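# Stand the dark plate upright in the blue rack

## Task

Put the dark plate standing on its edge into an unoccupied slot of the blue rack, lowered fully so it sits between the pegs.

## Robot and tools

Robot: two arms, left_arm and right_arm, each ending in a sixteen-motor four-finger hand (left_arm a left hand, right_arm a right hand, mirror images). Calibrated bases in the scene frame: left_arm at (+0.044, +0.266, 0) m, right_arm at (+0.013, -0.353, 0) m, both turned only slightly about z. A two-camera stand is fixed to the floor behind the arms.

Frames. Scene frame: origin at table-top height midway between the nominal bases, +z up, +x out over the table, left_arm on the +y side (image left/right is unrelated). Fixed cameras and the table use it. Each arm's reported hand pose, velocities, target and wrist-camera pose are in that arm's own base frame. Motion offsets are in the axes of that arm's current Hand target. Hand point axes (right hand): +z along straight fingers toward the tips, +y out of the palm face (palm face at y = -0.062), +x across the palm away from the thumb; on the left hand +x points toward the thumb. A rigid mast on the palm side of the wrist (x +0.05 to +0.10, z -0.16 to -0.11, out to y = +0.06; x sign flips on the left hand) can collide with things.

execute_actions(actions, cameras). actions: list of up to 15 actions, each a table of up to 15 rows; each row is one 1/30 s step, and a short table repeats its last row to fill 15 steps (one action = 0.5 s). Every row has exactly 48 numbers, all in [-1, 1], covering both arms even if one is idle: left dx, dy, dz, rx, ry, rz; left hand's 16 hinge goals; left current_limit, speed; then the same 24 for the right arm. dx..rz are an offset of the hand point, in its Hand target's own axes, from the Hand target at the start of that action; every row is measured from that same start, not from the previous row. Scale: 1.0 = 0.6 m for dx, dy, dz and 180 degrees for rx, ry, rz, which form one rotation vector. Sending the same offset again moves further. All zeros re-requests the current target. cameras: list of names, ["all"], or []; omitted/null shows all only when actions is empty. A wrong name voids the call.

Hand numbers per arm, in this fixed order: index_mcp, index_abd, index_pip, index_dip, middle_mcp, middle_abd, middle_pip, middle_dip, ring_mcp, ring_abd, ring_pip, ring_dip, thumb_cmc, thumb_axl, thumb_mcp, thumb_ipl. Each is an absolute goal angle mapped linearly between the hinge's stops [degrees at +1, at -1; value when straight]: _mcp (-18, +128; +0.75), _abd (-60, +60; 0.00), _pip (-29, +108; +0.58), _dip (-21, +117; +0.70); moving toward -1 curls fingers toward the palm. thumb_cmc (-20, +120; +0.71) swings the thumb in front of the palm toward -1; thumb_axl (-27, +140; +0.68) spins it about its own line; thumb_mcp (-69, +109; +0.23) and thumb_ipl (-77, +108; +0.17) bend it. A 0 is a real goal: to keep a hand unchanged, resend its reported hand_goal, hand_current_limit and hand_speed. current_limit maps -1..+1 to 0..550 mA per motor (floor 11 mA); very low values may not lift a finger. speed maps to (speed+1)/2 of 8.5 rad/s. Initially current_limit +0.4, speed -0.6; last values persist.

Control behaviour. Each step the commanded orientation is clipped to within 40 degrees of the measured one, then damped IK moves the joints, preferring position. The hand often stops short of its target; waiting does not help, so resend zeros or the missing distance. Tiny moves may not start. Resting error of a few cm is normal (friction, weight, elbow sag that accumulates under load; command higher to compensate). Near the base axis a small hand move can swing the whole arm. To release a push, set the target back past the hand point.

Results. end_effector_position (m) and end_effector_quat_wxyz per arm, Hand target (the clipped last command; next offsets start here), joint positions, velocities (may say within noise or be omitted), joint torques (include gravity; joints 3 and 4 wrap at ±28 N m), motor temperatures. Hand lines, one value per motor in the order above: hand_goal, hand_measured, hand_current_ma (positive pushes toward -1), hand_state (moving, goal, blocked, overload), plus hand_current_limit and hand_speed. Fingers press only while their goal lies past the object's surface. An empty actions list returns images and fuller readouts including the scene number.

zoom_image(camera, region): enlarges part of the newest image of cam_head_left, cam_head_right, cam_high, cam_left_wrist or cam_right_wrist; region [x0, y0, x1, y1] in pixels from top-left, at most 504 by 504. Head and high cameras are 504x504, wrist cameras 672x504.

read_manual(section): licence texts only; no motion. finished_scene(scene): ends the current scene irreversibly, taking its number; the plate must stay in place without the robot.

Avoid: dropping the plate or releasing it while moving, anything leaving the table, hitting the rack, table or stand hard, arms or hands pressing on each other, and a motor holding 495 mA or more for 5 s (it shuts off for 10 s). Long loaded or stretched holds heat joints; at 100 °C an arm goes limp for 30 to 60 s, watch for MOTOR HOT. Loose objects may get nudged by outside pushes occasionally.

Each tool is called after ">>>" by a JSON object that holds its "name" and its "arguments".

## Session

>>> {"name": "execute_actions", "arguments": {"actions": []}}

Scene clock: 0.00 s.
left_arm: end_effector_position=(+0.5486, +0.2406, +0.3413) hand_goal=(+0.754, +0.000, +0.576, +0.696, +0.754, +0.000, +0.576, +0.696, +0.754, +0.000, +0.576, +0.696, +0.714, +0.678, +0.226, +0.168) hand_measured=(+0.754, +0.000, +0.576, +0.696, +0.754, +0.000, +0.576, +0.696, +0.754, +0.000, +0.576, +0.696, +0.714, +0.678, +0.226, +0.168) hand_current_ma=(+0, +0, +0, +0, +0, +0, +0, +0, +0, +0, +0, +0, +0, +0, +0, +0) hand_state=(goal, goal, goal, goal, goal, goal, goal, goal, goal, goal, goal, goal, goal, goal, goal, goal) hand_current_limit=0.40 hand_speed=-0.60 end_effector_quat_wxyz=(-0.196, +0.620, +0.509, +0.564) | right_arm: end_effector_position=(+0.1439, +0.2871, +0.3474) hand_goal=(+0.754, +0.000, +0.576, +0.696, +0.754, +0.000, +0.576, +0.696, +0.754, +0.000, +0.576, +0.696, +0.714, +0.678, +0.226, +0.168) hand_measured=(+0.754, +0.000, +0.576, +0.696, +0.754, +0.000, +0.576, +0.696, +0.754, +0.000, +0.576, +0.696, +0.714, +0.678, +0.226, +0.168) hand_current_ma=(+0, +0, +0, +0, +0, +0, +0, +0, +0, +0, +0, +0, +0, +0, +0, +0) hand_state=(goal, goal, goal, goal, goal, goal, goal, goal, goal, goal, goal, goal, goal, goal, goal, goal) hand_current_limit=0.40 hand_speed=-0.60 end_effector_quat_wxyz=(+0.354, -0.433, +0.668, +0.491)
Joint positions: left_arm=[0.306 1.308 0.923 0.007 -0.68 0.973] | right_arm=[0.465 0.739 0.593 -0.369 -0.995 -1.643]
Joint velocities: within noise
Joint torques (N m): no reading
Motor temperatures (°C): left_arm=[32 37 31 30 34 33] | right_arm=[36 32 38 30 31 33]
Heat: left arm: hottest shoulder 37 °C; right arm: hottest elbow 38 °C.
Hand target: left_arm +0.5531, +0.2427, +0.3530; -0.193, +0.612, +0.511, +0.572 | right_arm +0.1458, +0.2881, +0.3610; +0.367, -0.438, +0.658, +0.490

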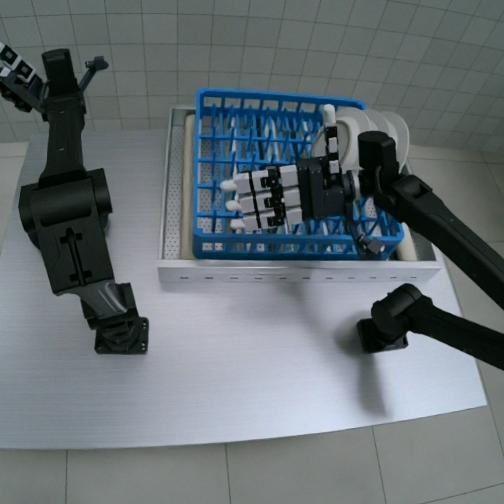

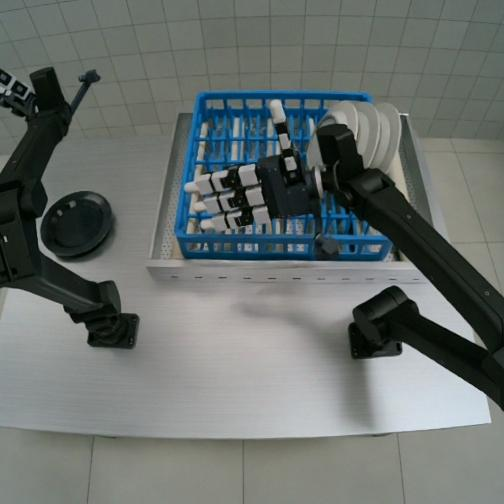

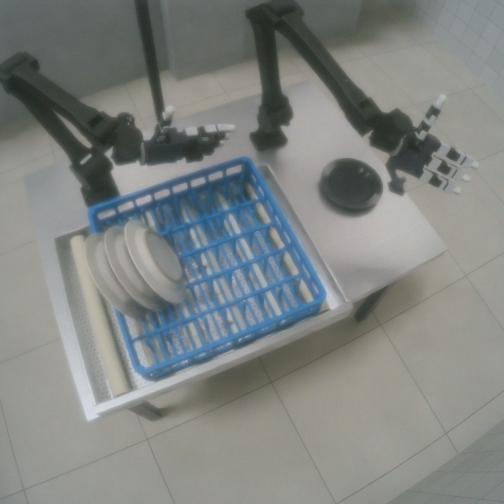

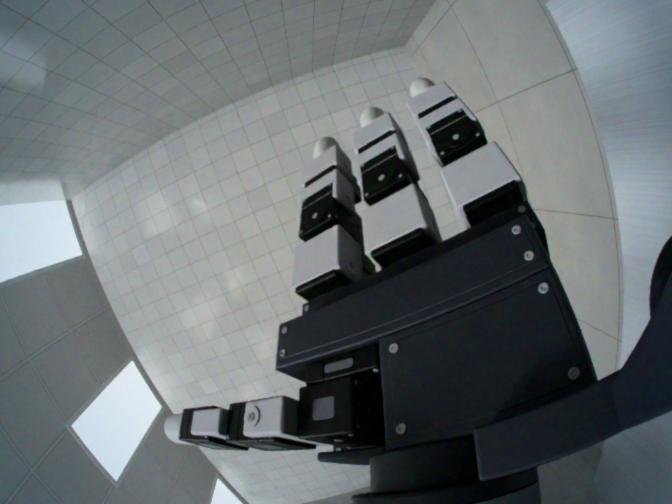

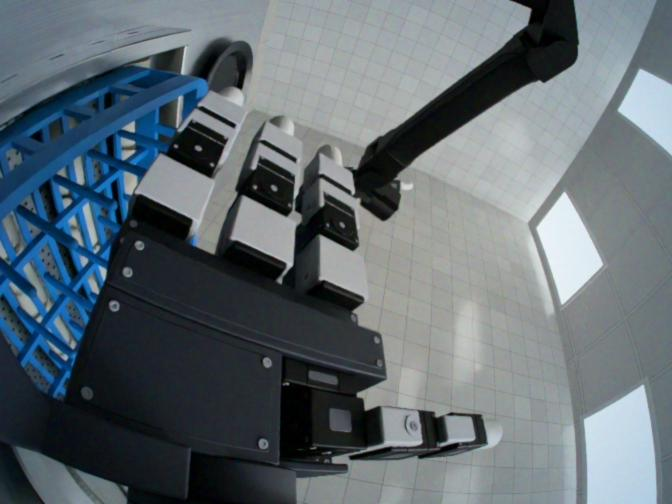

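>>> {"name": "zoom_image", "arguments": {"camera": "cam_high", "region": [60, 130, 400, 400]}}

>>> {"name": "zoom_image", "arguments": {"camera": "cam_head_right", "region": [0, 60, 460, 360]}}

>>> {"name": "zoom_image", "arguments": {"camera": "cam_head_left", "region": [0, 60, 460, 360]}}

Scaled by 1.482 from the camera's 504x504 image, which has a finer 720x720 frame.

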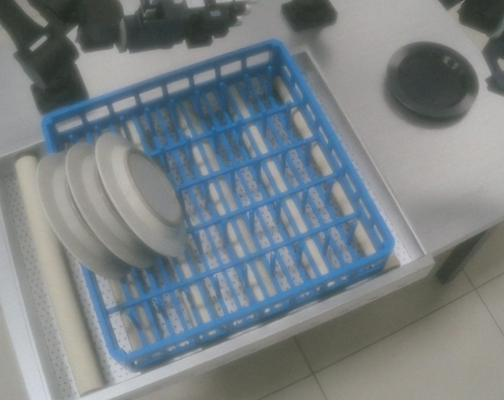

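Scaled by 1.096 from the camera's 504x504 image, which has a finer 720x720 frame.

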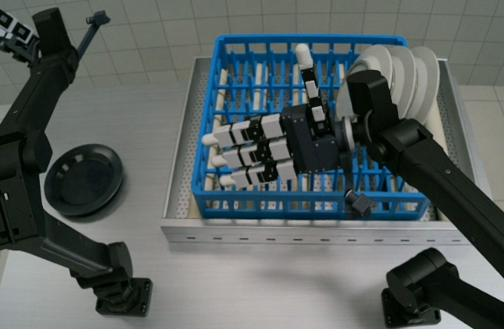

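Scaled by 1.096 from the camera's 504x504 image, which has a finer 720x720 frame.

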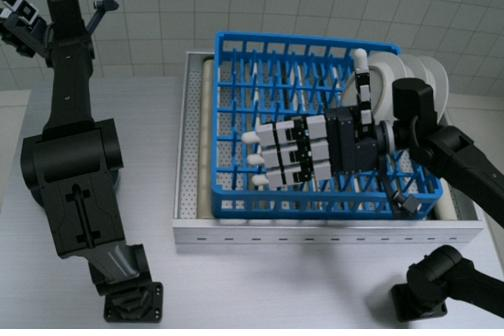

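>>> {"name": "execute_actions", "arguments": {"actions": [[[-0.0047,-0.083,-0.110,0,0,0,0.754,0,0.576,0.696,0.754,0,0.576,0.696,0.754,0,0.576,0.696,0.714,0.678,0.226,0.168,0.4,-0.6,0,0,0,0,0,0,0.754,0,0.576,0.696,0.754,0,0.576,0.696,0.754,0,0.576,0.696,0.714,0.678,0.226,0.168,0.4,-0.6]],[[-0.0047,-0.083,-0.110,0,0,0,0.754,0,0.576,0.696,0.754,0,0.576,0.696,0.754,0,0.576,0.696,0.714,0.678,0.226,0.168,0.4,-0.6,0,0,0,0,0,0,0.754,0,0.576,0.696,0.754,0,0.576,0.696,0.754,0,0.576,0.696,0.714,0.678,0.226,0.168,0.4,-0.6]]], "cameras": ["cam_head_left","cam_high"]}}

Scene clock: 10.70 s.
left_arm: end_effector_position=(+0.4062, +0.1763, +0.3578) hand_goal=(+0.754, +0.000, +0.576, +0.696, +0.754, +0.000, +0.576, +0.696, +0.754, +0.000, +0.576, +0.696, +0.714, +0.678, +0.226, +0.168) hand_measured=(+0.756, -0.002, +0.576, +0.696, +0.756, -0.002, +0.576, +0.696, +0.756, -0.002, +0.576, +0.696, +0.716, +0.678, +0.226, +0.168) hand_current_ma=(+2, -1, +0, +0, +2, -1, +0, +0, +2, -1, +0, +0, +2, +0, +0, +0) hand_state=(goal, goal, goal, goal, goal, goal, goal, goal, goal, goal, goal, goal, goal, goal, goal, goal) hand_current_limit=0.40 hand_speed=-0.60 end_effector_quat_wxyz=(-0.195, +0.609, +0.508, +0.577) | right_arm: end_effector_position=(+0.1439, +0.2871, +0.3474) hand_goal=(+0.754, +0.000, +0.576, +0.696, +0.754, +0.000, +0.576, +0.696, +0.754, +0.000, +0.576, +0.696, +0.714, +0.678, +0.226, +0.168) hand_measured=(+0.754, -0.002, +0.576, +0.696, +0.754, +0.000, +0.576, +0.696, +0.754, +0.000, +0.576, +0.696, +0.714, +0.678, +0.226, +0.168) hand_current_ma=(+2, -3, +2, +0, +1, -2, +2, +0, +1, -2, +2, +0, +2, -2, -1, -1) hand_state=(goal, goal, goal, goal, goal, goal, goal, goal, goal, goal, goal, goal, goal, goal, goal, goal) hand_current_limit=0.40 hand_speed=-0.60 end_effector_quat_wxyz=(+0.354, -0.433, +0.668, +0.491)
Joint positions: left_arm=[0.232 0.823 0.624 -0.165 -0.755 0.945] | right_arm=[0.465 0.739 0.593 -0.369 -0.995 -1.643]
Joint torques (N m): left_arm=[-2.49 -4.25 8.21 1.48 -0.52 -0.22] | right_arm=[-0.15 -2.78 11.52 1.98 -0.72 0]
Heat: left arm: hottest shoulder 37 °C; right arm: hottest elbow 40 °C.
Hand target: left_arm +0.4033, +0.1723, +0.3490; -0.193, +0.612, +0.511, +0.572 | right_arm +0.1458, +0.2881, +0.3610; +0.367, -0.438, +0.658, +0.490
Off the commanded pose: left_arm 0.010 m, 1 deg | right_arm 0.014 m, 2 deg.
Images, in order (width x height): cam_head_left 504x504, cam_high 504x504.

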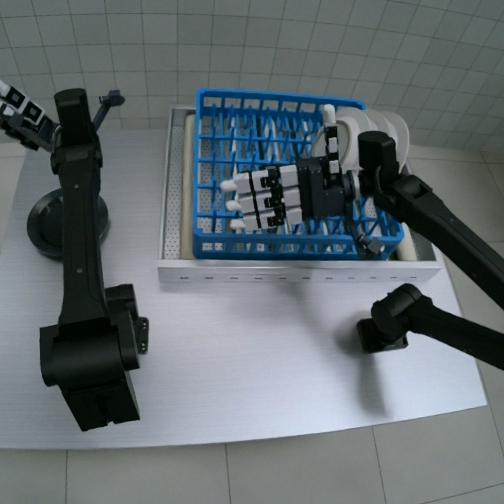

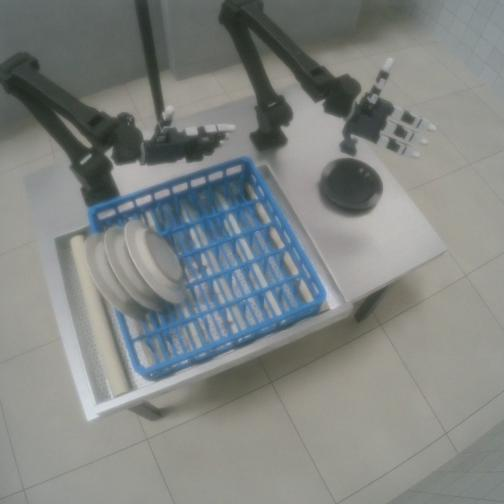

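>>> {"name": "zoom_image", "arguments": {"camera": "cam_high", "region": [290, 130, 430, 250]}}

>>> {"name": "zoom_image", "arguments": {"camera": "cam_high", "region": [80, 150, 340, 390]}}

Scaled by 3.600 from the camera's 504x504 image, which has a finer 720x720 frame.

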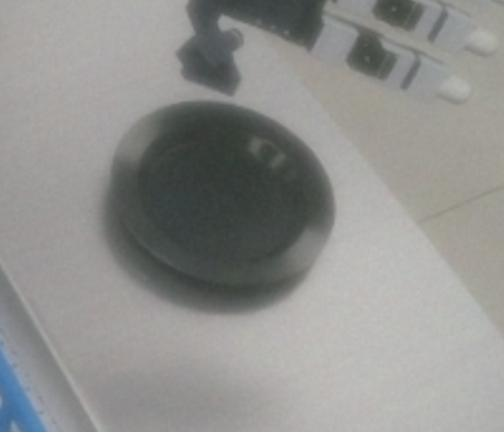

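Scaled by 1.938 from the camera's 504x504 image, which has a finer 720x720 frame.

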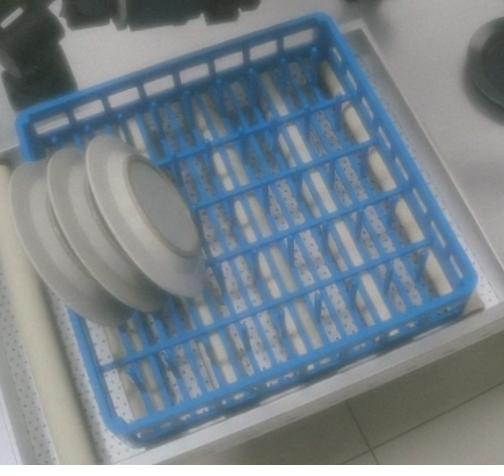

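>>> {"name": "execute_actions", "arguments": {"actions": [[[-0.0447,-0.0303,-0.117,0,0,0,0.754,0,0.576,0.696,0.754,0,0.576,0.696,0.754,0,0.576,0.696,0.714,0.678,0.226,0.168,0.4,-0.6,0,0,0,0,0,0,0.754,0,0.576,0.696,0.754,0,0.576,0.696,0.754,0,0.576,0.696,0.714,0.678,0.226,0.168,0.4,-0.6]],[[-0.0447,-0.0303,-0.117,0,0,0,0.754,0,0.576,0.696,0.754,0,0.576,0.696,0.754,0,0.576,0.696,0.714,0.678,0.226,0.168,0.4,-0.6,0,0,0,0,0,0,0.754,0,0.576,0.696,0.754,0,0.576,0.696,0.754,0,0.576,0.696,0.714,0.678,0.226,0.168,0.4,-0.6]],[[0,0,0,0.1095,-0.037,-0.117,0.754,0,0.576,0.696,0.754,0,0.576,0.696,0.754,0,0.576,0.696,0.714,0.678,0.226,0.168,0.4,-0.6,0,0,0,0,0,0,0.754,0,0.576,0.696,0.754,0,0.576,0.696,0.754,0,0.576,0.696,0.714,0.678,0.226,0.168,0.4,-0.6]],[[0,0,0,0.1095,-0.037,-0.117,0.754,0,0.576,0.696,0.754,0,0.576,0.696,0.754,0,0.576,0.696,0.714,0.678,0.226,0.168,0.4,-0.6,0,0,0,0,0,0,0.754,0,0.576,0.696,0.754,0,0.576,0.696,0.754,0,0.576,0.696,0.714,0.678,0.226,0.168,0.4,-0.6]],[[0,0,0,0.1095,-0.037,-0.117,0.754,0,0.576,0.696,0.754,0,0.576,0.696,0.754,0,0.576,0.696,0.714,0.678,0.226,0.168,0.4,-0.6,0,0,0,0,0,0,0.754,0,0.576,0.696,0.754,0,0.576,0.696,0.754,0,0.576,0.696,0.714,0.678,0.226,0.168,0.4,-0.6]],[[0,0,0,0.1095,-0.037,-0.117,0.754,0,0.576,0.696,0.754,0,0.576,0.696,0.754,0,0.576,0.696,0.714,0.678,0.226,0.168,0.4,-0.6,0,0,0,0,0,0,0.754,0,0.576,0.696,0.754,0,0.576,0.696,0.754,0,0.576,0.696,0.714,0.678,0.226,0.168,0.4,-0.6]]], "cameras": ["all"]}}

Scene clock: 16.20 s.
left_arm: end_effector_position=(+0.3002, +0.0490, +0.3142) hand_goal=(+0.754, +0.000, +0.576, +0.696, +0.754, +0.000, +0.576, +0.696, +0.754, +0.000, +0.576, +0.696, +0.714, +0.678, +0.226, +0.168) hand_measured=(+0.754, -0.002, +0.576, +0.696, +0.754, -0.002, +0.576, +0.696, +0.754, -0.002, +0.576, +0.696, +0.716, +0.678, +0.224, +0.168) hand_current_ma=(+0, -1, +0, +0, +0, -1, +0, +0, +0, -1, +0, +0, +2, +0, -3, +0) hand_state=(goal, goal, goal, goal, goal, goal, goal, goal, goal, goal, goal, goal, goal, goal, goal, goal) hand_current_limit=0.40 hand_speed=-0.60 end_effector_quat_wxyz=(+0.004, +0.013, +1.000, +0.005) | right_arm: end_effector_position=(+0.1439, +0.2871, +0.3474) hand_goal=(+0.754, +0.000, +0.576, +0.696, +0.754, +0.000, +0.576, +0.696, +0.754, +0.000, +0.576, +0.696, +0.714, +0.678, +0.226, +0.168) hand_measured=(+0.754, -0.002, +0.576, +0.696, +0.754, +0.000, +0.576, +0.696, +0.754, +0.000, +0.576, +0.696, +0.714, +0.678, +0.226, +0.168) hand_current_ma=(+2, -3, +2, +0, +1, -2, +2, +0, +1, -2, +2, +0, +2, -2, -1, -1) hand_state=(goal, goal, goal, goal, goal, goal, goal, goal, goal, goal, goal, goal, goal, goal, goal, goal) hand_current_limit=0.40 hand_speed=-0.60 end_effector_quat_wxyz=(+0.354, -0.433, +0.668, +0.491)
Joint positions: left_arm=[-0.118 1.187 1.329 -1.706 -0.011 -1.662] | right_arm=[0.465 0.739 0.593 -0.369 -0.995 -1.643]
Joint torques (N m): left_arm=[-0.91 -5.42 11.41 0.12 0.01 -0.18] | right_arm=[-0.97 -2.78 11.6 1.83 -0.74 0.03]
Heat: left arm: hottest shoulder 37 °C; right arm: hottest elbow 41 °C.
Hand target: left_arm +0.3114, +0.0501, +0.3260; -0.001, +0.001, +1.000, +0.001 | right_arm +0.1458, +0.2881, +0.3610; +0.367, -0.438, +0.658, +0.490
Off the commanded pose: left_arm 0.017 m, 2 deg | right_arm 0.014 m, 2 deg.
joint sent to its limit (left arm) — joint 4 (wrist pitch), lower limit. The joint targets still meet the commanded pose.

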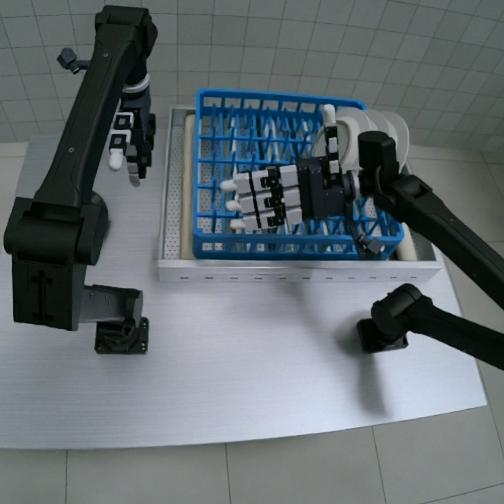

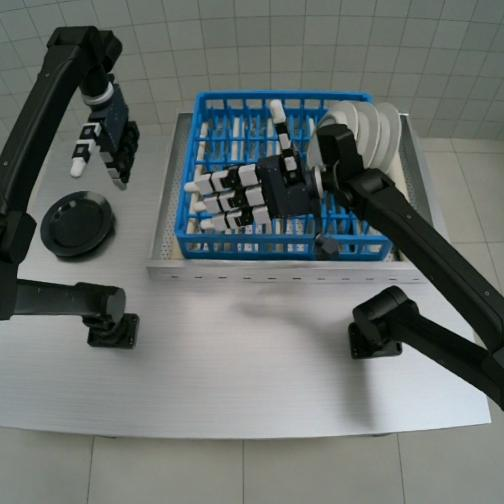

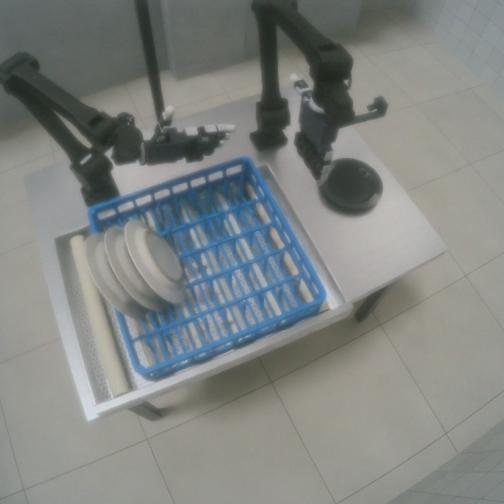

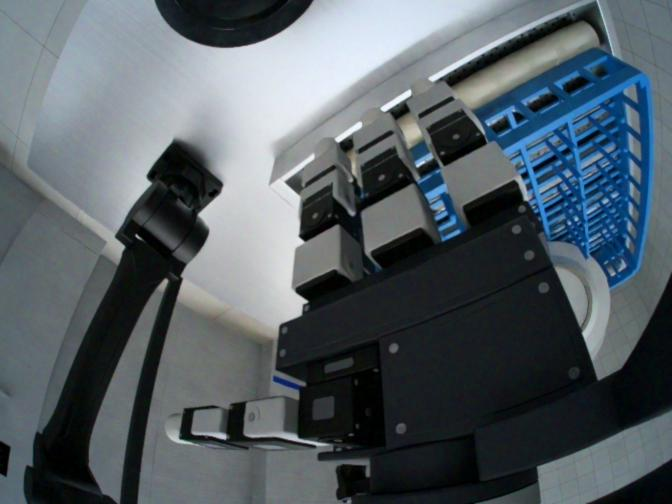

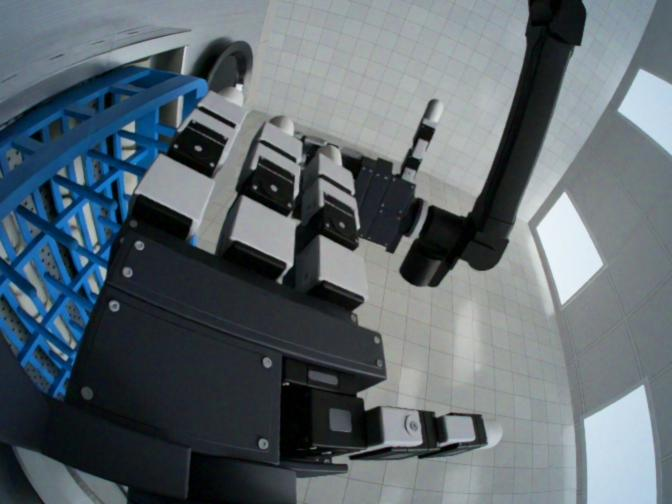

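>>> {"name": "execute_actions", "arguments": {"actions": [[[-0.05,0.128,0.048,0,0,0,0.754,0,0.576,0.696,0.754,0,0.576,0.696,0.754,0,0.576,0.696,0.714,0.678,0.226,0.168,0.4,-0.6,0,0,0,0,0,0,0.754,0,0.576,0.696,0.754,0,0.576,0.696,0.754,0,0.576,0.696,0.714,0.678,0.226,0.168,0.4,-0.6]],[[-0.05,0.128,0.048,0,0,0,0.754,0,0.576,0.696,0.754,0,0.576,0.696,0.754,0,0.576,0.696,0.714,0.678,0.226,0.168,0.4,-0.6,0,0,0,0,0,0,0.754,0,0.576,0.696,0.754,0,0.576,0.696,0.754,0,0.576,0.696,0.714,0.678,0.226,0.168,0.4,-0.6]],[[-0.05,0.128,0.048,0,0,0,0.754,0,0.576,0.696,0.754,0,0.576,0.696,0.754,0,0.576,0.696,0.714,0.678,0.226,0.168,0.4,-0.6,0,0,0,0,0,0,0.754,0,0.576,0.696,0.754,0,0.576,0.696,0.754,0,0.576,0.696,0.714,0.678,0.226,0.168,0.4,-0.6]]], "cameras": ["cam_left_wrist","cam_head_right","cam_high"]}}

Scene clock: 19.97 s.
left_arm: end_effector_position=(+0.3818, +0.2737, +0.2282) hand_goal=(+0.754, +0.000, +0.576, +0.696, +0.754, +0.000, +0.576, +0.696, +0.754, +0.000, +0.576, +0.696, +0.714, +0.678, +0.226, +0.168) hand_measured=(+0.752, -0.002, +0.576, +0.696, +0.752, -0.002, +0.576, +0.696, +0.752, -0.002, +0.576, +0.696, +0.714, +0.678, +0.224, +0.168) hand_current_ma=(-1, -1, +0, +0, -1, -1, +0, +0, -1, -1, +0, +0, +0, +0, -3, +0) hand_state=(goal, goal, goal, goal, goal, goal, goal, goal, goal, goal, goal, goal, goal, goal, goal, goal) hand_current_limit=0.40 hand_speed=-0.60 end_effector_quat_wxyz=(-0.019, -0.008, +1.000, -0.007) | right_arm: end_effector_position=(+0.1439, +0.2871, +0.3474) hand_goal=(+0.754, +0.000, +0.576, +0.696, +0.754, +0.000, +0.576, +0.696, +0.754, +0.000, +0.576, +0.696, +0.714, +0.678, +0.226, +0.168) hand_measured=(+0.754, -0.002, +0.576, +0.696, +0.754, +0.000, +0.576, +0.696, +0.754, +0.000, +0.576, +0.696, +0.714, +0.678, +0.226, +0.168) hand_current_ma=(+2, -3, +2, +0, +1, -2, +2, +0, +1, -2, +2, +0, +2, -2, -1, -1) hand_state=(goal, goal, goal, goal, goal, goal, goal, goal, goal, goal, goal, goal, goal, goal, goal, goal) hand_current_limit=0.40 hand_speed=-0.60 end_effector_quat_wxyz=(+0.354, -0.433, +0.668, +0.491)
Joint positions: left_arm=[0.436 1.538 1.445 -1.518 -0.003 -1.152] | right_arm=[0.465 0.739 0.593 -0.369 -0.995 -1.643]
Joint torques (N m): left_arm=[-1.96 -10.64 11.62 0.34 -0.03 0.01] | right_arm=[-0.73 -3.08 11.62 1.74 -0.68 0.03]
Motor temperatures (°C): left_arm=[32 37 36 30 34 33] | right_arm=[36 32 42 30 31 33]
Heat: left arm: hottest shoulder 37 °C; right arm: hottest elbow 42 °C.
Hand target: left_arm +0.4019, +0.2803, +0.2399; -0.001, +0.001, +1.000, +0.001 | right_arm +0.1458, +0.2881, +0.3610; +0.367, -0.438, +0.658, +0.490
Off the commanded pose: left_arm 0.024 m, 2 deg | right_arm 0.014 m, 2 deg.
Images, in order (width x height): cam_head_right 504x504, cam_high 504x504, cam_left_wrist 672x504.

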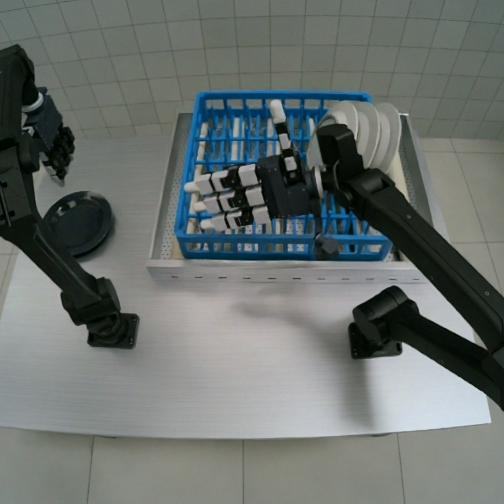

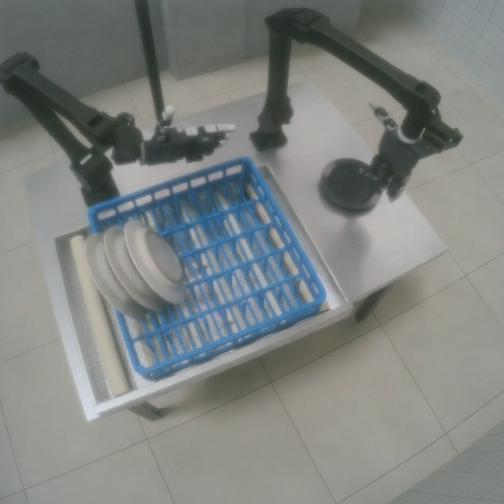

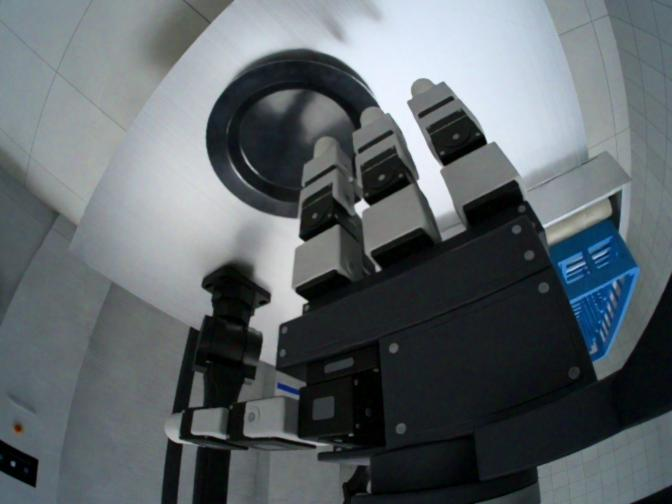

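>>> {"name": "execute_actions", "arguments": {"actions": [[[0,0,-0.15,0,0,0,0.754,0,0.576,0.696,0.754,0,0.576,0.696,0.754,0,0.576,0.696,0.714,0.678,0.226,0.168,0.4,-0.6,0,0,0,0,0,0,0.754,0,0.576,0.696,0.754,0,0.576,0.696,0.754,0,0.576,0.696,0.714,0.678,0.226,0.168,0.4,-0.6]],[[-0.066,-0.1475,-0.02,0,0,0,0.754,0,0.576,0.696,0.754,0,0.576,0.696,0.754,0,0.576,0.696,0.714,0.678,0.226,0.168,0.4,-0.6,0,0,0,0,0,0,0.754,0,0.576,0.696,0.754,0,0.576,0.696,0.754,0,0.576,0.696,0.714,0.678,0.226,0.168,0.4,-0.6]],[[-0.066,-0.1475,-0.02,0,0,0,0.754,0,0.576,0.696,0.754,0,0.576,0.696,0.754,0,0.576,0.696,0.714,0.678,0.226,0.168,0.4,-0.6,0,0,0,0,0,0,0.754,0,0.576,0.696,0.754,0,0.576,0.696,0.754,0,0.576,0.696,0.714,0.678,0.226,0.168,0.4,-0.6]],[[-0.066,-0.1475,-0.02,0,0,0,0.754,0,0.576,0.696,0.754,0,0.576,0.696,0.754,0,0.576,0.696,0.714,0.678,0.226,0.168,0.4,-0.6,0,0,0,0,0,0,0.754,0,0.576,0.696,0.754,0,0.576,0.696,0.754,0,0.576,0.696,0.714,0.678,0.226,0.168,0.4,-0.6]]], "cameras": ["cam_left_wrist","cam_head_right","cam_high"]}}

Scene clock: 31.50 s.
left_arm: end_effector_position=(+0.5058, +0.0121, +0.3586) hand_goal=(+0.754, +0.000, +0.576, +0.696, +0.754, +0.000, +0.576, +0.696, +0.754, +0.000, +0.576, +0.696, +0.714, +0.678, +0.226, +0.168) hand_measured=(+0.752, -0.002, +0.576, +0.696, +0.754, -0.002, +0.576, +0.696, +0.754, -0.002, +0.576, +0.696, +0.714, +0.678, +0.222, +0.168) hand_current_ma=(-1, -1, +0, +0, +0, -1, +0, +0, +0, -1, +0, +0, +0, +0, -4, +0) hand_state=(goal, goal, goal, goal, goal, goal, goal, goal, goal, goal, goal, goal, goal, goal, goal, goal) hand_current_limit=0.40 hand_speed=-0.60 end_effector_quat_wxyz=(+0.073, +0.018, +0.997, +0.007) | right_arm: end_effector_position=(+0.1439, +0.2871, +0.3474) hand_goal=(+0.754, +0.000, +0.576, +0.696, +0.754, +0.000, +0.576, +0.696, +0.754, +0.000, +0.576, +0.696, +0.714, +0.678, +0.226, +0.168) hand_measured=(+0.754, -0.002, +0.576, +0.696, +0.754, +0.000, +0.576, +0.696, +0.754, +0.000, +0.576, +0.696, +0.714, +0.678, +0.226, +0.168) hand_current_ma=(+2, -3, +2, +0, +1, -2, +2, +0, +1, -2, +2, +0, +2, -2, -1, -1) hand_state=(goal, goal, goal, goal, goal, goal, goal, goal, goal, goal, goal, goal, goal, goal, goal, goal) hand_current_limit=0.40 hand_speed=-0.60 end_effector_quat_wxyz=(+0.354, -0.433, +0.668, +0.491)
Joint positions: left_arm=[-0.149 1.672 1.951 -1.706 -0.032 -1.681] | right_arm=[0.465 0.739 0.593 -0.369 -0.995 -1.643]
Joint torques (N m): left_arm=[-1.08 -11.69 11.84 0.4 -0.18 -0.16] | right_arm=[-0.91 -3.02 11.59 1.91 -0.72 0.02]
Heat: left arm: hottest elbow 38 °C; right arm: hottest elbow 44 °C.
Hand target: left_arm +0.5202, +0.0144, +0.3653; -0.001, +0.001, +1.000, +0.001 | right_arm +0.1458, +0.2881, +0.3610; +0.367, -0.438, +0.658, +0.490
Off the commanded pose: left_arm 0.016 m, 9 deg | right_arm 0.014 m, 2 deg.
joint sent to its limit (left arm) — joint 4 (wrist pitch), lower limit. The joint targets are off in orientation, not in position.
Images, in order (width x height): cam_head_right 504x504, cam_high 504x504, cam_left_wrist 672x504.

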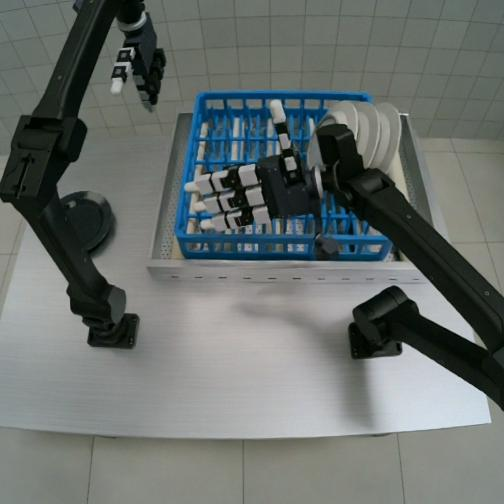

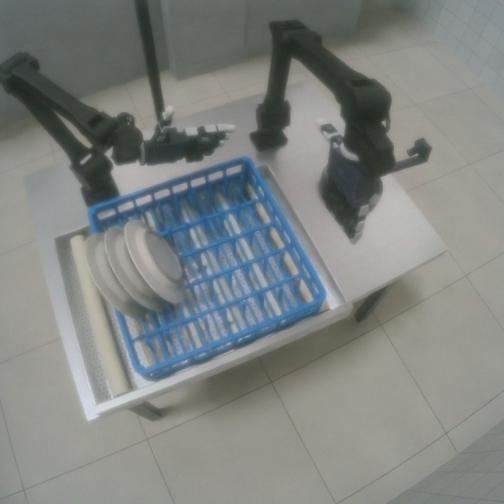

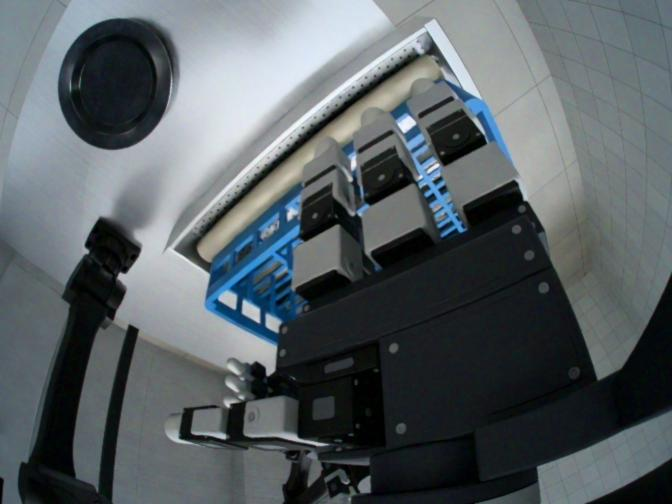

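>>> {"name": "execute_actions", "arguments": {"actions": [[[0.068,0.122,0.038,0,0,0,0.754,0,0.576,0.696,0.754,0,0.576,0.696,0.754,0,0.576,0.696,0.714,0.678,0.226,0.168,0.4,-0.6,0,0,0,0,0,0,0.754,0,0.576,0.696,0.754,0,0.576,0.696,0.754,0,0.576,0.696,0.714,0.678,0.226,0.168,0.4,-0.6]],[[0.068,0.122,0.038,0,0,0,0.754,0,0.576,0.696,0.754,0,0.576,0.696,0.754,0,0.576,0.696,0.714,0.678,0.226,0.168,0.4,-0.6,0,0,0,0,0,0,0.754,0,0.576,0.696,0.754,0,0.576,0.696,0.754,0,0.576,0.696,0.714,0.678,0.226,0.168,0.4,-0.6]],[[0.068,0.122,0.038,0,0,0,0.754,0,0.576,0.696,0.754,0,0.576,0.696,0.754,0,0.576,0.696,0.714,0.678,0.226,0.168,0.4,-0.6,0,0,0,0,0,0,0.754,0,0.576,0.696,0.754,0,0.576,0.696,0.754,0,0.576,0.696,0.714,0.678,0.226,0.168,0.4,-0.6]],[[0.068,0.122,0.038,0,0,0,0.754,0,0.576,0.696,0.754,0,0.576,0.696,0.754,0,0.576,0.696,0.714,0.678,0.226,0.168,0.4,-0.6,0,0,0,0,0,0,0.754,0,0.576,0.696,0.754,0,0.576,0.696,0.754,0,0.576,0.696,0.714,0.678,0.226,0.168,0.4,-0.6]],[[0.068,0.122,0.038,0,0,0,0.754,0,0.576,0.696,0.754,0,0.576,0.696,0.754,0,0.576,0.696,0.714,0.678,0.226,0.168,0.4,-0.6,0,0,0,0,0,0,0.754,0,0.576,0.696,0.754,0,0.576,0.696,0.754,0,0.576,0.696,0.714,0.678,0.226,0.168,0.4,-0.6]],[[0,0,0,0,0,0.2,0.754,0,0.576,0.696,0.754,0,0.576,0.696,0.754,0,0.576,0.696,0.714,0.678,0.226,0.168,0.4,-0.6,0,0,0,0,0,0,0.754,0,0.576,0.696,0.754,0,0.576,0.696,0.754,0,0.576,0.696,0.714,0.678,0.226,0.168,0.4,-0.6]],[[0,0,0,0,0,0.2,0.754,0,0.576,0.696,0.754,0,0.576,0.696,0.754,0,0.576,0.696,0.714,0.678,0.226,0.168,0.4,-0.6,0,0,0,0,0,0,0.754,0,0.576,0.696,0.754,0,0.576,0.696,0.754,0,0.576,0.696,0.714,0.678,0.226,0.168,0.4,-0.6]],[[0,0,0,0,0,0.2,0.754,0,0.576,0.696,0.754,0,0.576,0.696,0.754,0,0.576,0.696,0.714,0.678,0.226,0.168,0.4,-0.6,0,0,0,0,0,0,0.754,0,0.576,0.696,0.754,0,0.576,0.696,0.754,0,0.576,0.696,0.714,0.678,0.226,0.168,0.4,-0.6]],[[0,0,0,0,0,0.2,0.754,0,0.576,0.696,0.754,0,0.576,0.696,0.754,0,0.576,0.696,0.714,0.678,0.226,0.168,0.4,-0.6,0,0,0,0,0,0,0.754,0,0.576,0.696,0.754,0,0.576,0.696,0.754,0,0.576,0.696,0.714,0.678,0.226,0.168,0.4,-0.6]],[[0,0,0,0,0,0.2,0.205,0,0.504,0.261,0.205,0,0.504,0.261,0.205,0,0.504,0.261,-0.571,0.678,0.226,0.168,0.4,-0.6,0,0,0,0,0,0,0.754,0,0.576,0.696,0.754,0,0.576,0.696,0.754,0,0.576,0.696,0.714,0.678,0.226,0.168,0.4,-0.6]]], "cameras": ["cam_left_wrist","cam_head_right","cam_high"]}}

Scene clock: 43.17 s.
left_arm: end_effector_position=(+0.3076, +0.3693, +0.2464) hand_goal=(+0.206, +0.000, +0.504, +0.262, +0.206, +0.000, +0.504, +0.262, +0.206, +0.000, +0.504, +0.262, -0.570, +0.678, +0.226, +0.168) hand_measured=(+0.216, +0.000, +0.508, +0.266, +0.216, +0.000, +0.508, +0.266, +0.216, +0.000, +0.508, +0.266, -0.566, +0.678, +0.222, +0.168) hand_current_ma=(+13, +0, +4, +2, +13, +0, +3, +3, +11, +0, +4, +2, +3, +0, -4, +0) hand_state=(goal, goal, goal, goal, goal, goal, goal, goal, goal, goal, goal, goal, goal, goal, goal, goal) hand_current_limit=0.40 hand_speed=-0.60 end_effector_quat_wxyz=(-0.052, +0.970, +0.227, -0.068) | right_arm: end_effector_position=(+0.1439, +0.2871, +0.3474) hand_goal=(+0.754, +0.000, +0.576, +0.696, +0.754, +0.000, +0.576, +0.696, +0.754, +0.000, +0.576, +0.696, +0.714, +0.678, +0.226, +0.168) hand_measured=(+0.754, -0.002, +0.576, +0.696, +0.754, +0.000, +0.576, +0.696, +0.754, +0.000, +0.576, +0.696, +0.714, +0.678, +0.226, +0.168) hand_current_ma=(+2, -3, +2, +0, +1, -2, +2, +0, +1, -2, +2, +0, +2, -2, -1, -1) hand_state=(goal, goal, goal, goal, goal, goal, goal, goal, goal, goal, goal, goal, goal, goal, goal, goal) hand_current_limit=0.40 hand_speed=-0.60 end_effector_quat_wxyz=(+0.354, -0.433, +0.668, +0.491)
Joint positions: left_arm=[0.991 1.667 1.677 -1.608 -0.169 2.099] | right_arm=[0.465 0.739 0.593 -0.369 -0.995 -1.643]
Joint torques (N m): left_arm=[-2.02 -11.52 11.93 -0.2 -0.12 0.03] | right_arm=[-0.97 -3.02 11.58 1.81 -0.7 0.03]
Motor temperatures (°C): left_arm=[32 37 41 30 34 32] | right_arm=[36 32 46 30 31 32]
Heat: left arm: hottest elbow 41 °C; right arm: hottest elbow 46 °C.
Hand target: left_arm +0.3171, +0.3810, +0.2523; -0.001, +1.000, -0.001, -0.001 | right_arm +0.1458, +0.2881, +0.3610; +0.367, -0.438, +0.658, +0.490
Off the commanded pose: left_arm 0.016 m, 28 deg | right_arm 0.014 m, 2 deg.
joint sent to its limit (left arm) — joint 6 (wrist roll), upper limit. The joint targets are off in orientation, not in position.
Images, in order (width x height): cam_head_right 504x504, cam_high 504x504, cam_left_wrist 672x504.

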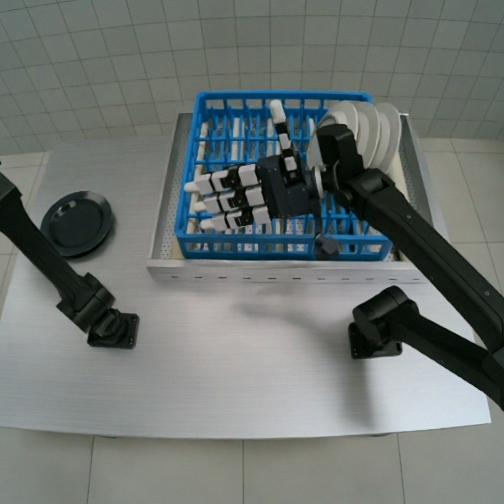

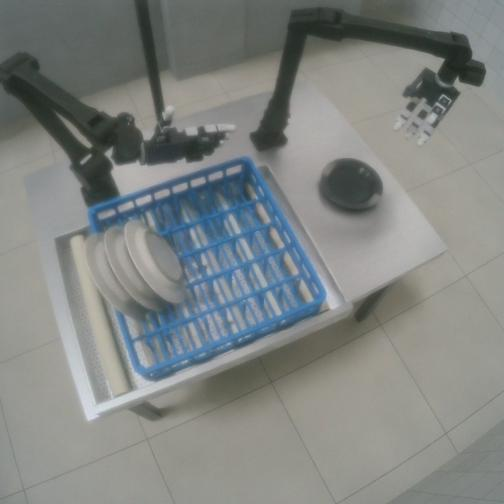

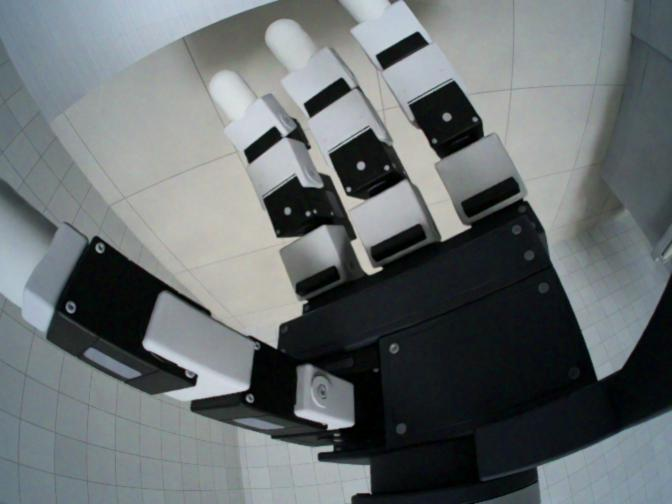

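>>> {"name": "execute_actions", "arguments": {"actions": [[[0,0,0,0,0,-0.2,0.754,0,0.576,0.696,0.616,0,0.576,0.696,0.754,0,0.576,0.696,0.714,0.678,0.226,0.168,0.4,-0.6,0,0,0,0,0,0,0.754,0,0.576,0.696,0.754,0,0.576,0.696,0.754,0,0.576,0.696,0.714,0.678,0.226,0.168,0.4,-0.6]],[[0,0,0,0,0,-0.2,0.754,0,0.576,0.696,0.616,0,0.576,0.696,0.754,0,0.576,0.696,0.714,0.678,0.226,0.168,0.4,-0.6,0,0,0,0,0,0,0.754,0,0.576,0.696,0.754,0,0.576,0.696,0.754,0,0.576,0.696,0.714,0.678,0.226,0.168,0.4,-0.6]],[[0,0,0,0,0,-0.2,0.754,0,0.576,0.696,0.616,0,0.576,0.696,0.754,0,0.576,0.696,0.714,0.678,0.226,0.168,0.4,-0.6,0,0,0,0,0,0,0.754,0,0.576,0.696,0.754,0,0.576,0.696,0.754,0,0.576,0.696,0.714,0.678,0.226,0.168,0.4,-0.6]],[[0,0,0,0,0,-0.2,0.754,0,0.576,0.696,0.616,0,0.576,0.696,0.754,0,0.576,0.696,0.714,0.678,0.226,0.168,0.4,-0.6,0,0,0,0,0,0,0.754,0,0.576,0.696,0.754,0,0.576,0.696,0.754,0,0.576,0.696,0.714,0.678,0.226,0.168,0.4,-0.6]],[[0,0,0,0,0,-0.2,0.754,0,0.576,0.696,0.616,0,0.576,0.696,0.754,0,0.576,0.696,0.714,0.678,0.226,0.168,0.4,-0.6,0,0,0,0,0,0,0.754,0,0.576,0.696,0.754,0,0.576,0.696,0.754,0,0.576,0.696,0.714,0.678,0.226,0.168,0.4,-0.6]],[[0.067,0.083,0.04,0,0,0,0.754,0,0.576,0.696,0.616,0,0.576,0.696,0.754,0,0.576,0.696,0.714,0.678,0.226,0.168,0.4,-0.6,0,0,0,0,0,0,0.754,0,0.576,0.696,0.754,0,0.576,0.696,0.754,0,0.576,0.696,0.714,0.678,0.226,0.168,0.4,-0.6]]], "cameras": ["cam_left_wrist","cam_head_right","cam_high"]}}

Scene clock: 48.00 s.
left_arm: end_effector_position=(+0.2606, +0.4175, +0.2224) hand_goal=(+0.754, +0.000, +0.576, +0.696, +0.616, +0.000, +0.576, +0.696, +0.754, +0.000, +0.576, +0.696, +0.714, +0.678, +0.226, +0.168) hand_measured=(+0.752, +0.000, +0.574, +0.694, +0.616, +0.000, +0.574, +0.694, +0.752, +0.000, +0.574, +0.694, +0.714, +0.678, +0.222, +0.168) hand_current_ma=(-2, +0, -2, -2, +0, +0, -1, -2, -1, +0, -1, -2, +0, +0, -4, +0) hand_state=(goal, goal, goal, goal, goal, goal, goal, goal, goal, goal, goal, goal, goal, goal, goal, goal) hand_current_limit=0.40 hand_speed=-0.60 end_effector_quat_wxyz=(-0.010, -0.009, +1.000, -0.011) | right_arm: end_effector_position=(+0.1439, +0.2871, +0.3474) hand_goal=(+0.754, +0.000, +0.576, +0.696, +0.754, +0.000, +0.576, +0.696, +0.754, +0.000, +0.576, +0.696, +0.714, +0.678, +0.226, +0.168) hand_measured=(+0.754, -0.002, +0.576, +0.696, +0.754, +0.000, +0.576, +0.696, +0.754, +0.000, +0.576, +0.696, +0.714, +0.678, +0.226, +0.168) hand_current_ma=(+2, -3, +2, +0, +1, -2, +2, +0, +1, -2, +2, +0, +2, -2, -1, -1) hand_state=(goal, goal, goal, goal, goal, goal, goal, goal, goal, goal, goal, goal, goal, goal, goal, goal) hand_current_limit=0.40 hand_speed=-0.60 end_effector_quat_wxyz=(+0.354, -0.433, +0.668, +0.491)
Joint positions: left_arm=[0.864 1.508 1.399 -1.491 0 -0.725] | right_arm=[0.465 0.739 0.593 -0.369 -0.995 -1.643]
Joint torques (N m): left_arm=[-2.14 -9.64 11.04 0.69 -0.11 0.01] | right_arm=[-1.2 -3.14 11.74 2.07 -0.67 0.03]
Heat: left arm: hottest elbow 41 °C; right arm: hottest elbow 46 °C.
Hand target: left_arm +0.2770, +0.4309, +0.2283; -0.001, +0.001, +1.000, +0.001 | right_arm +0.1458, +0.2881, +0.3610; +0.367, -0.438, +0.658, +0.490
Off the commanded pose: left_arm 0.022 m, 2 deg | right_arm 0.014 m, 2 deg.
Images, in order (width x height): cam_head_right 504x504, cam_high 504x504, cam_left_wrist 672x504.

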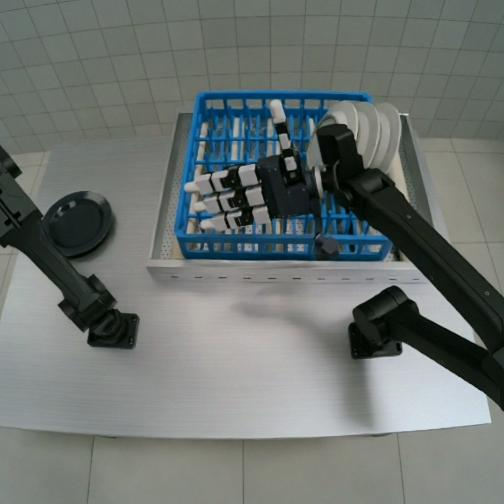

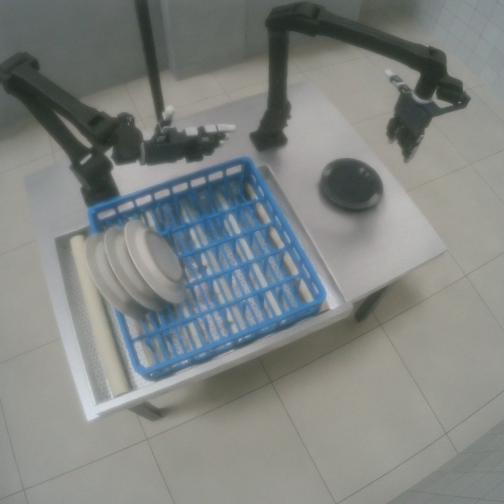

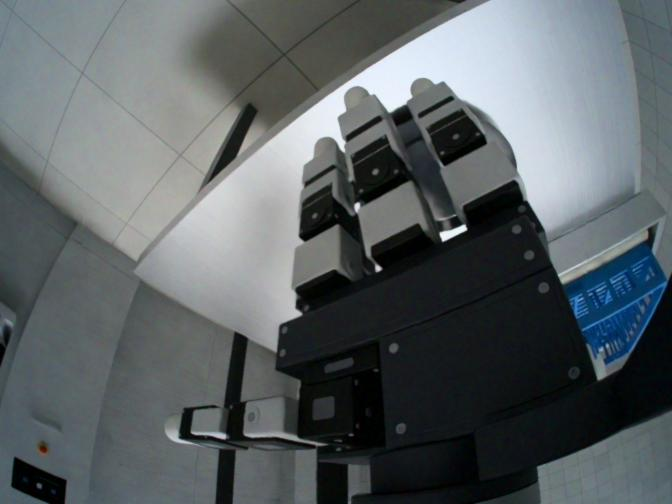

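>>> {"name": "execute_actions", "arguments": {"actions": [[[-0.027,0,0.067,0,0,0,0.754,0,0.576,0.696,0.616,0,0.576,0.696,0.754,0,0.576,0.696,0.714,0.678,0.226,0.168,0.4,-0.6,0,0,0,0,0,0,0.754,0,0.576,0.696,0.754,0,0.576,0.696,0.754,0,0.576,0.696,0.714,0.678,0.226,0.168,0.4,-0.6]],[[0,0,0.067,0,0,0,0.754,0,0.576,0.696,0.616,0,0.576,0.696,0.754,0,0.576,0.696,0.714,0.678,0.226,0.168,0.4,-0.6,0,0,0,0,0,0,0.754,0,0.576,0.696,0.754,0,0.576,0.696,0.754,0,0.576,0.696,0.714,0.678,0.226,0.168,0.4,-0.6]]], "cameras": ["cam_left_wrist","cam_high"]}}

>>> {"name": "zoom_image", "arguments": {"camera": "cam_high", "region": [290, 60, 490, 260]}}

Scene clock: 50.07 s.
left_arm: end_effector_position=(+0.2897, +0.4322, +0.1632) hand_goal=(+0.754, +0.000, +0.576, +0.696, +0.616, +0.000, +0.576, +0.696, +0.754, +0.000, +0.576, +0.696, +0.714, +0.678, +0.226, +0.168) hand_measured=(+0.752, +0.000, +0.574, +0.694, +0.616, +0.000, +0.574, +0.694, +0.752, +0.000, +0.574, +0.694, +0.714, +0.678, +0.222, +0.168) hand_current_ma=(-2, +0, -2, -2, +0, +0, -1, -2, -1, +0, -1, -2, +0, +0, -4, +0) hand_state=(goal, goal, goal, goal, goal, goal, goal, goal, goal, goal, goal, goal, goal, goal, goal, goal) hand_current_limit=0.40 hand_speed=-0.60 end_effector_quat_wxyz=(+0.006, +0.003, +1.000, +0.007) | right_arm: end_effector_position=(+0.1439, +0.2871, +0.3474) hand_goal=(+0.754, +0.000, +0.576, +0.696, +0.754, +0.000, +0.576, +0.696, +0.754, +0.000, +0.576, +0.696, +0.714, +0.678, +0.226, +0.168) hand_measured=(+0.754, -0.002, +0.576, +0.696, +0.754, +0.000, +0.576, +0.696, +0.754, +0.000, +0.576, +0.696, +0.714, +0.678, +0.226, +0.168) hand_current_ma=(+2, -3, +2, +0, +1, -2, +2, +0, +1, -2, +2, +0, +2, -2, -1, -1) hand_state=(goal, goal, goal, goal, goal, goal, goal, goal, goal, goal, goal, goal, goal, goal, goal, goal) hand_current_limit=0.40 hand_speed=-0.60 end_effector_quat_wxyz=(+0.354, -0.433, +0.668, +0.491)
Joint positions: left_arm=[0.84 1.58 1.319 -1.292 0 -0.725] | right_arm=[0.465 0.739 0.593 -0.369 -0.995 -1.643]
Joint torques (N m): left_arm=[-2.26 -10.7 7.19 0.81 -0.13 -0.18] | right_arm=[-0.91 -2.73 11.74 1.94 -0.72 0.03]
Heat: left arm: hottest elbow 41 °C; right arm: hottest elbow 46 °C.
Hand target: left_arm +0.2930, +0.4310, +0.1478; -0.001, +0.001, +1.000, +0.001 | right_arm +0.1458, +0.2881, +0.3610; +0.367, -0.438, +0.658, +0.490
Off the commanded pose: left_arm 0.016 m, 1 deg | right_arm 0.014 m, 2 deg.
Images, in order (width x height): cam_high 504x504, cam_left_wrist 672x504.

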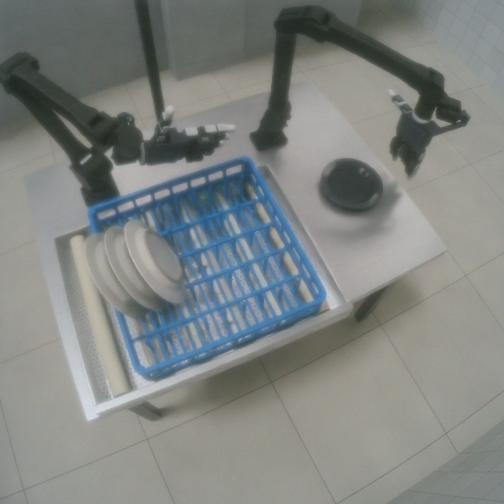

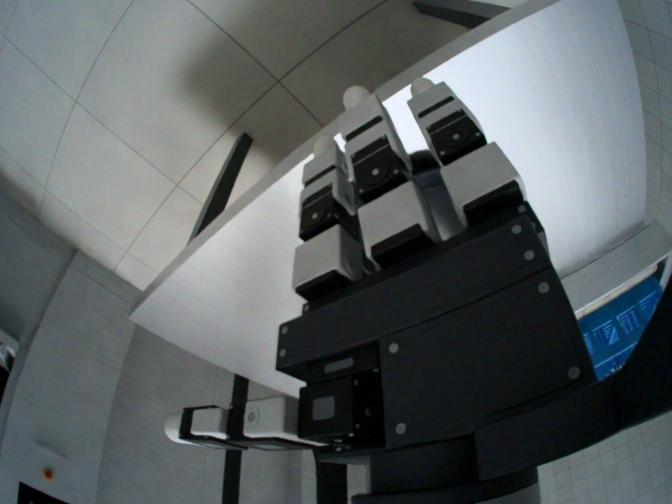

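Scaled by 2.520 from the camera's 504x504 image, which has a finer 720x720 frame.

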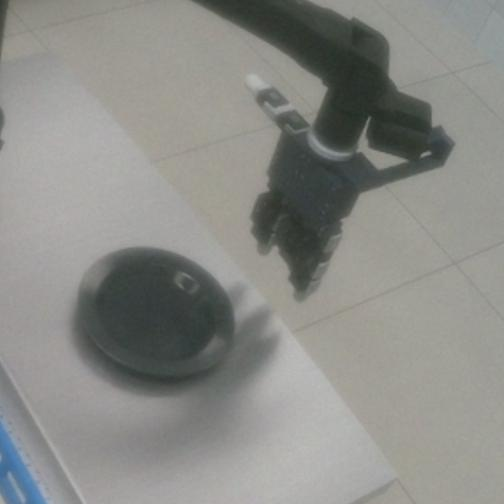

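>>> {"name": "execute_actions", "arguments": {"actions": [[[0,-0.03,0.0,0,0,0,0.754,0,0.576,0.696,0.616,0,0.576,0.696,0.754,0,0.576,0.696,0.714,0.678,0.226,0.168,0.4,-0.6,0,0,0,0,0,0,0.754,0,0.576,0.696,0.754,0,0.576,0.696,0.754,0,0.576,0.696,0.714,0.678,0.226,0.168,0.4,-0.6]],[[0,-0.025,0.035,0,0,0,0.754,0,0.576,0.696,0.616,0,0.576,0.696,0.754,0,0.576,0.696,0.714,0.678,0.226,0.168,0.4,-0.6,0,0,0,0,0,0,0.754,0,0.576,0.696,0.754,0,0.576,0.696,0.754,0,0.576,0.696,0.714,0.678,0.226,0.168,0.4,-0.6]]], "cameras": ["cam_left_wrist","cam_high"]}}

>>> {"name": "zoom_image", "arguments": {"camera": "cam_high", "region": [290, 60, 490, 260]}}

Scene clock: 52.40 s.
left_arm: end_effector_position=(+0.2912, +0.4018, +0.1265) hand_goal=(+0.754, +0.000, +0.576, +0.696, +0.616, +0.000, +0.576, +0.696, +0.754, +0.000, +0.576, +0.696, +0.714, +0.678, +0.226, +0.168) hand_measured=(+0.752, +0.000, +0.574, +0.694, +0.616, +0.000, +0.574, +0.694, +0.752, +0.000, +0.574, +0.694, +0.714, +0.678, +0.222, +0.168) hand_current_ma=(-2, +0, -2, -2, +0, +0, -1, -2, -1, +0, -1, -2, +0, +0, -4, +0) hand_state=(goal, goal, goal, goal, goal, goal, goal, goal, goal, goal, goal, goal, goal, goal, goal, goal) hand_current_limit=0.40 hand_speed=-0.60 end_effector_quat_wxyz=(-0.005, +0.003, +1.000, -0.005) | right_arm: end_effector_position=(+0.1439, +0.2871, +0.3474) hand_goal=(+0.754, +0.000, +0.576, +0.696, +0.754, +0.000, +0.576, +0.696, +0.754, +0.000, +0.576, +0.696, +0.714, +0.678, +0.226, +0.168) hand_measured=(+0.754, -0.002, +0.576, +0.696, +0.754, +0.000, +0.576, +0.696, +0.754, +0.000, +0.576, +0.696, +0.714, +0.678, +0.226, +0.168) hand_current_ma=(+2, -3, +2, +0, +1, -2, +2, +0, +1, -2, +2, +0, +2, -2, -1, -1) hand_state=(goal, goal, goal, goal, goal, goal, goal, goal, goal, goal, goal, goal, goal, goal, goal, goal) hand_current_limit=0.40 hand_speed=-0.60 end_effector_quat_wxyz=(+0.354, -0.433, +0.668, +0.491)
Joint positions: left_arm=[0.792 1.575 1.215 -1.225 0 -0.773] | right_arm=[0.465 0.739 0.593 -0.369 -0.995 -1.643]
Joint torques (N m): left_arm=[-2.43 -12.75 6.69 0.72 -0.13 -0.18] | right_arm=[-0.97 -2.78 11.75 1.87 -0.73 0.01]
Heat: left arm: hottest elbow 41 °C; right arm: hottest elbow 47 °C.
Hand target: left_arm +0.2928, +0.3982, +0.1269; -0.001, +0.001, +1.000, +0.001 | right_arm +0.1458, +0.2881, +0.3610; +0.367, -0.438, +0.658, +0.490
Off the commanded pose: left_arm 0.004 m, 1 deg | right_arm 0.014 m, 2 deg.
Images, in order (width x height): cam_high 504x504, cam_left_wrist 672x504.

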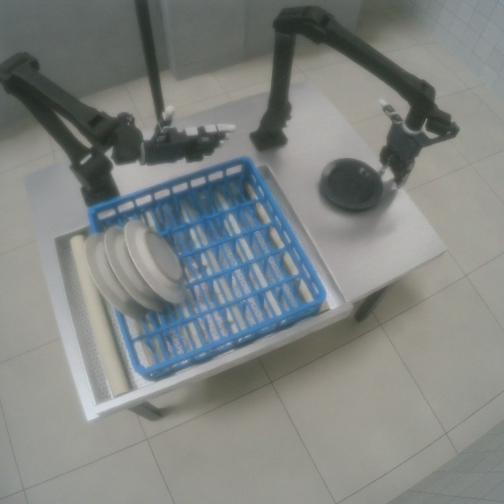

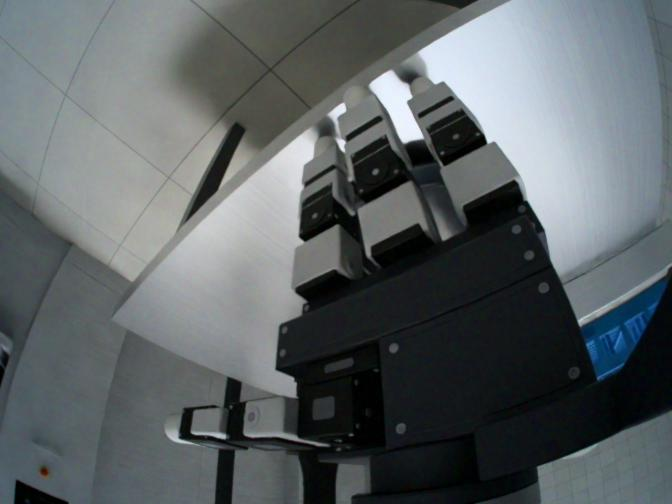

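Scaled by 2.520 from the camera's 504x504 image, which has a finer 720x720 frame.

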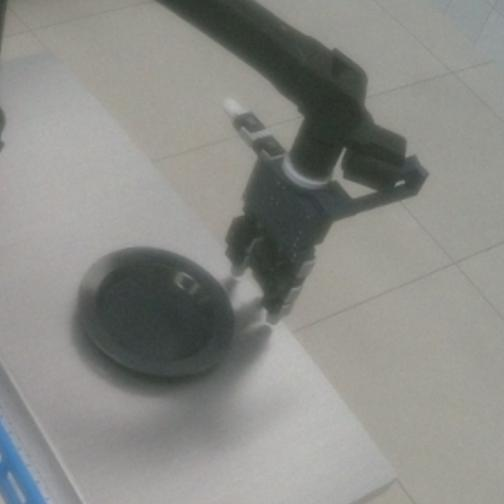

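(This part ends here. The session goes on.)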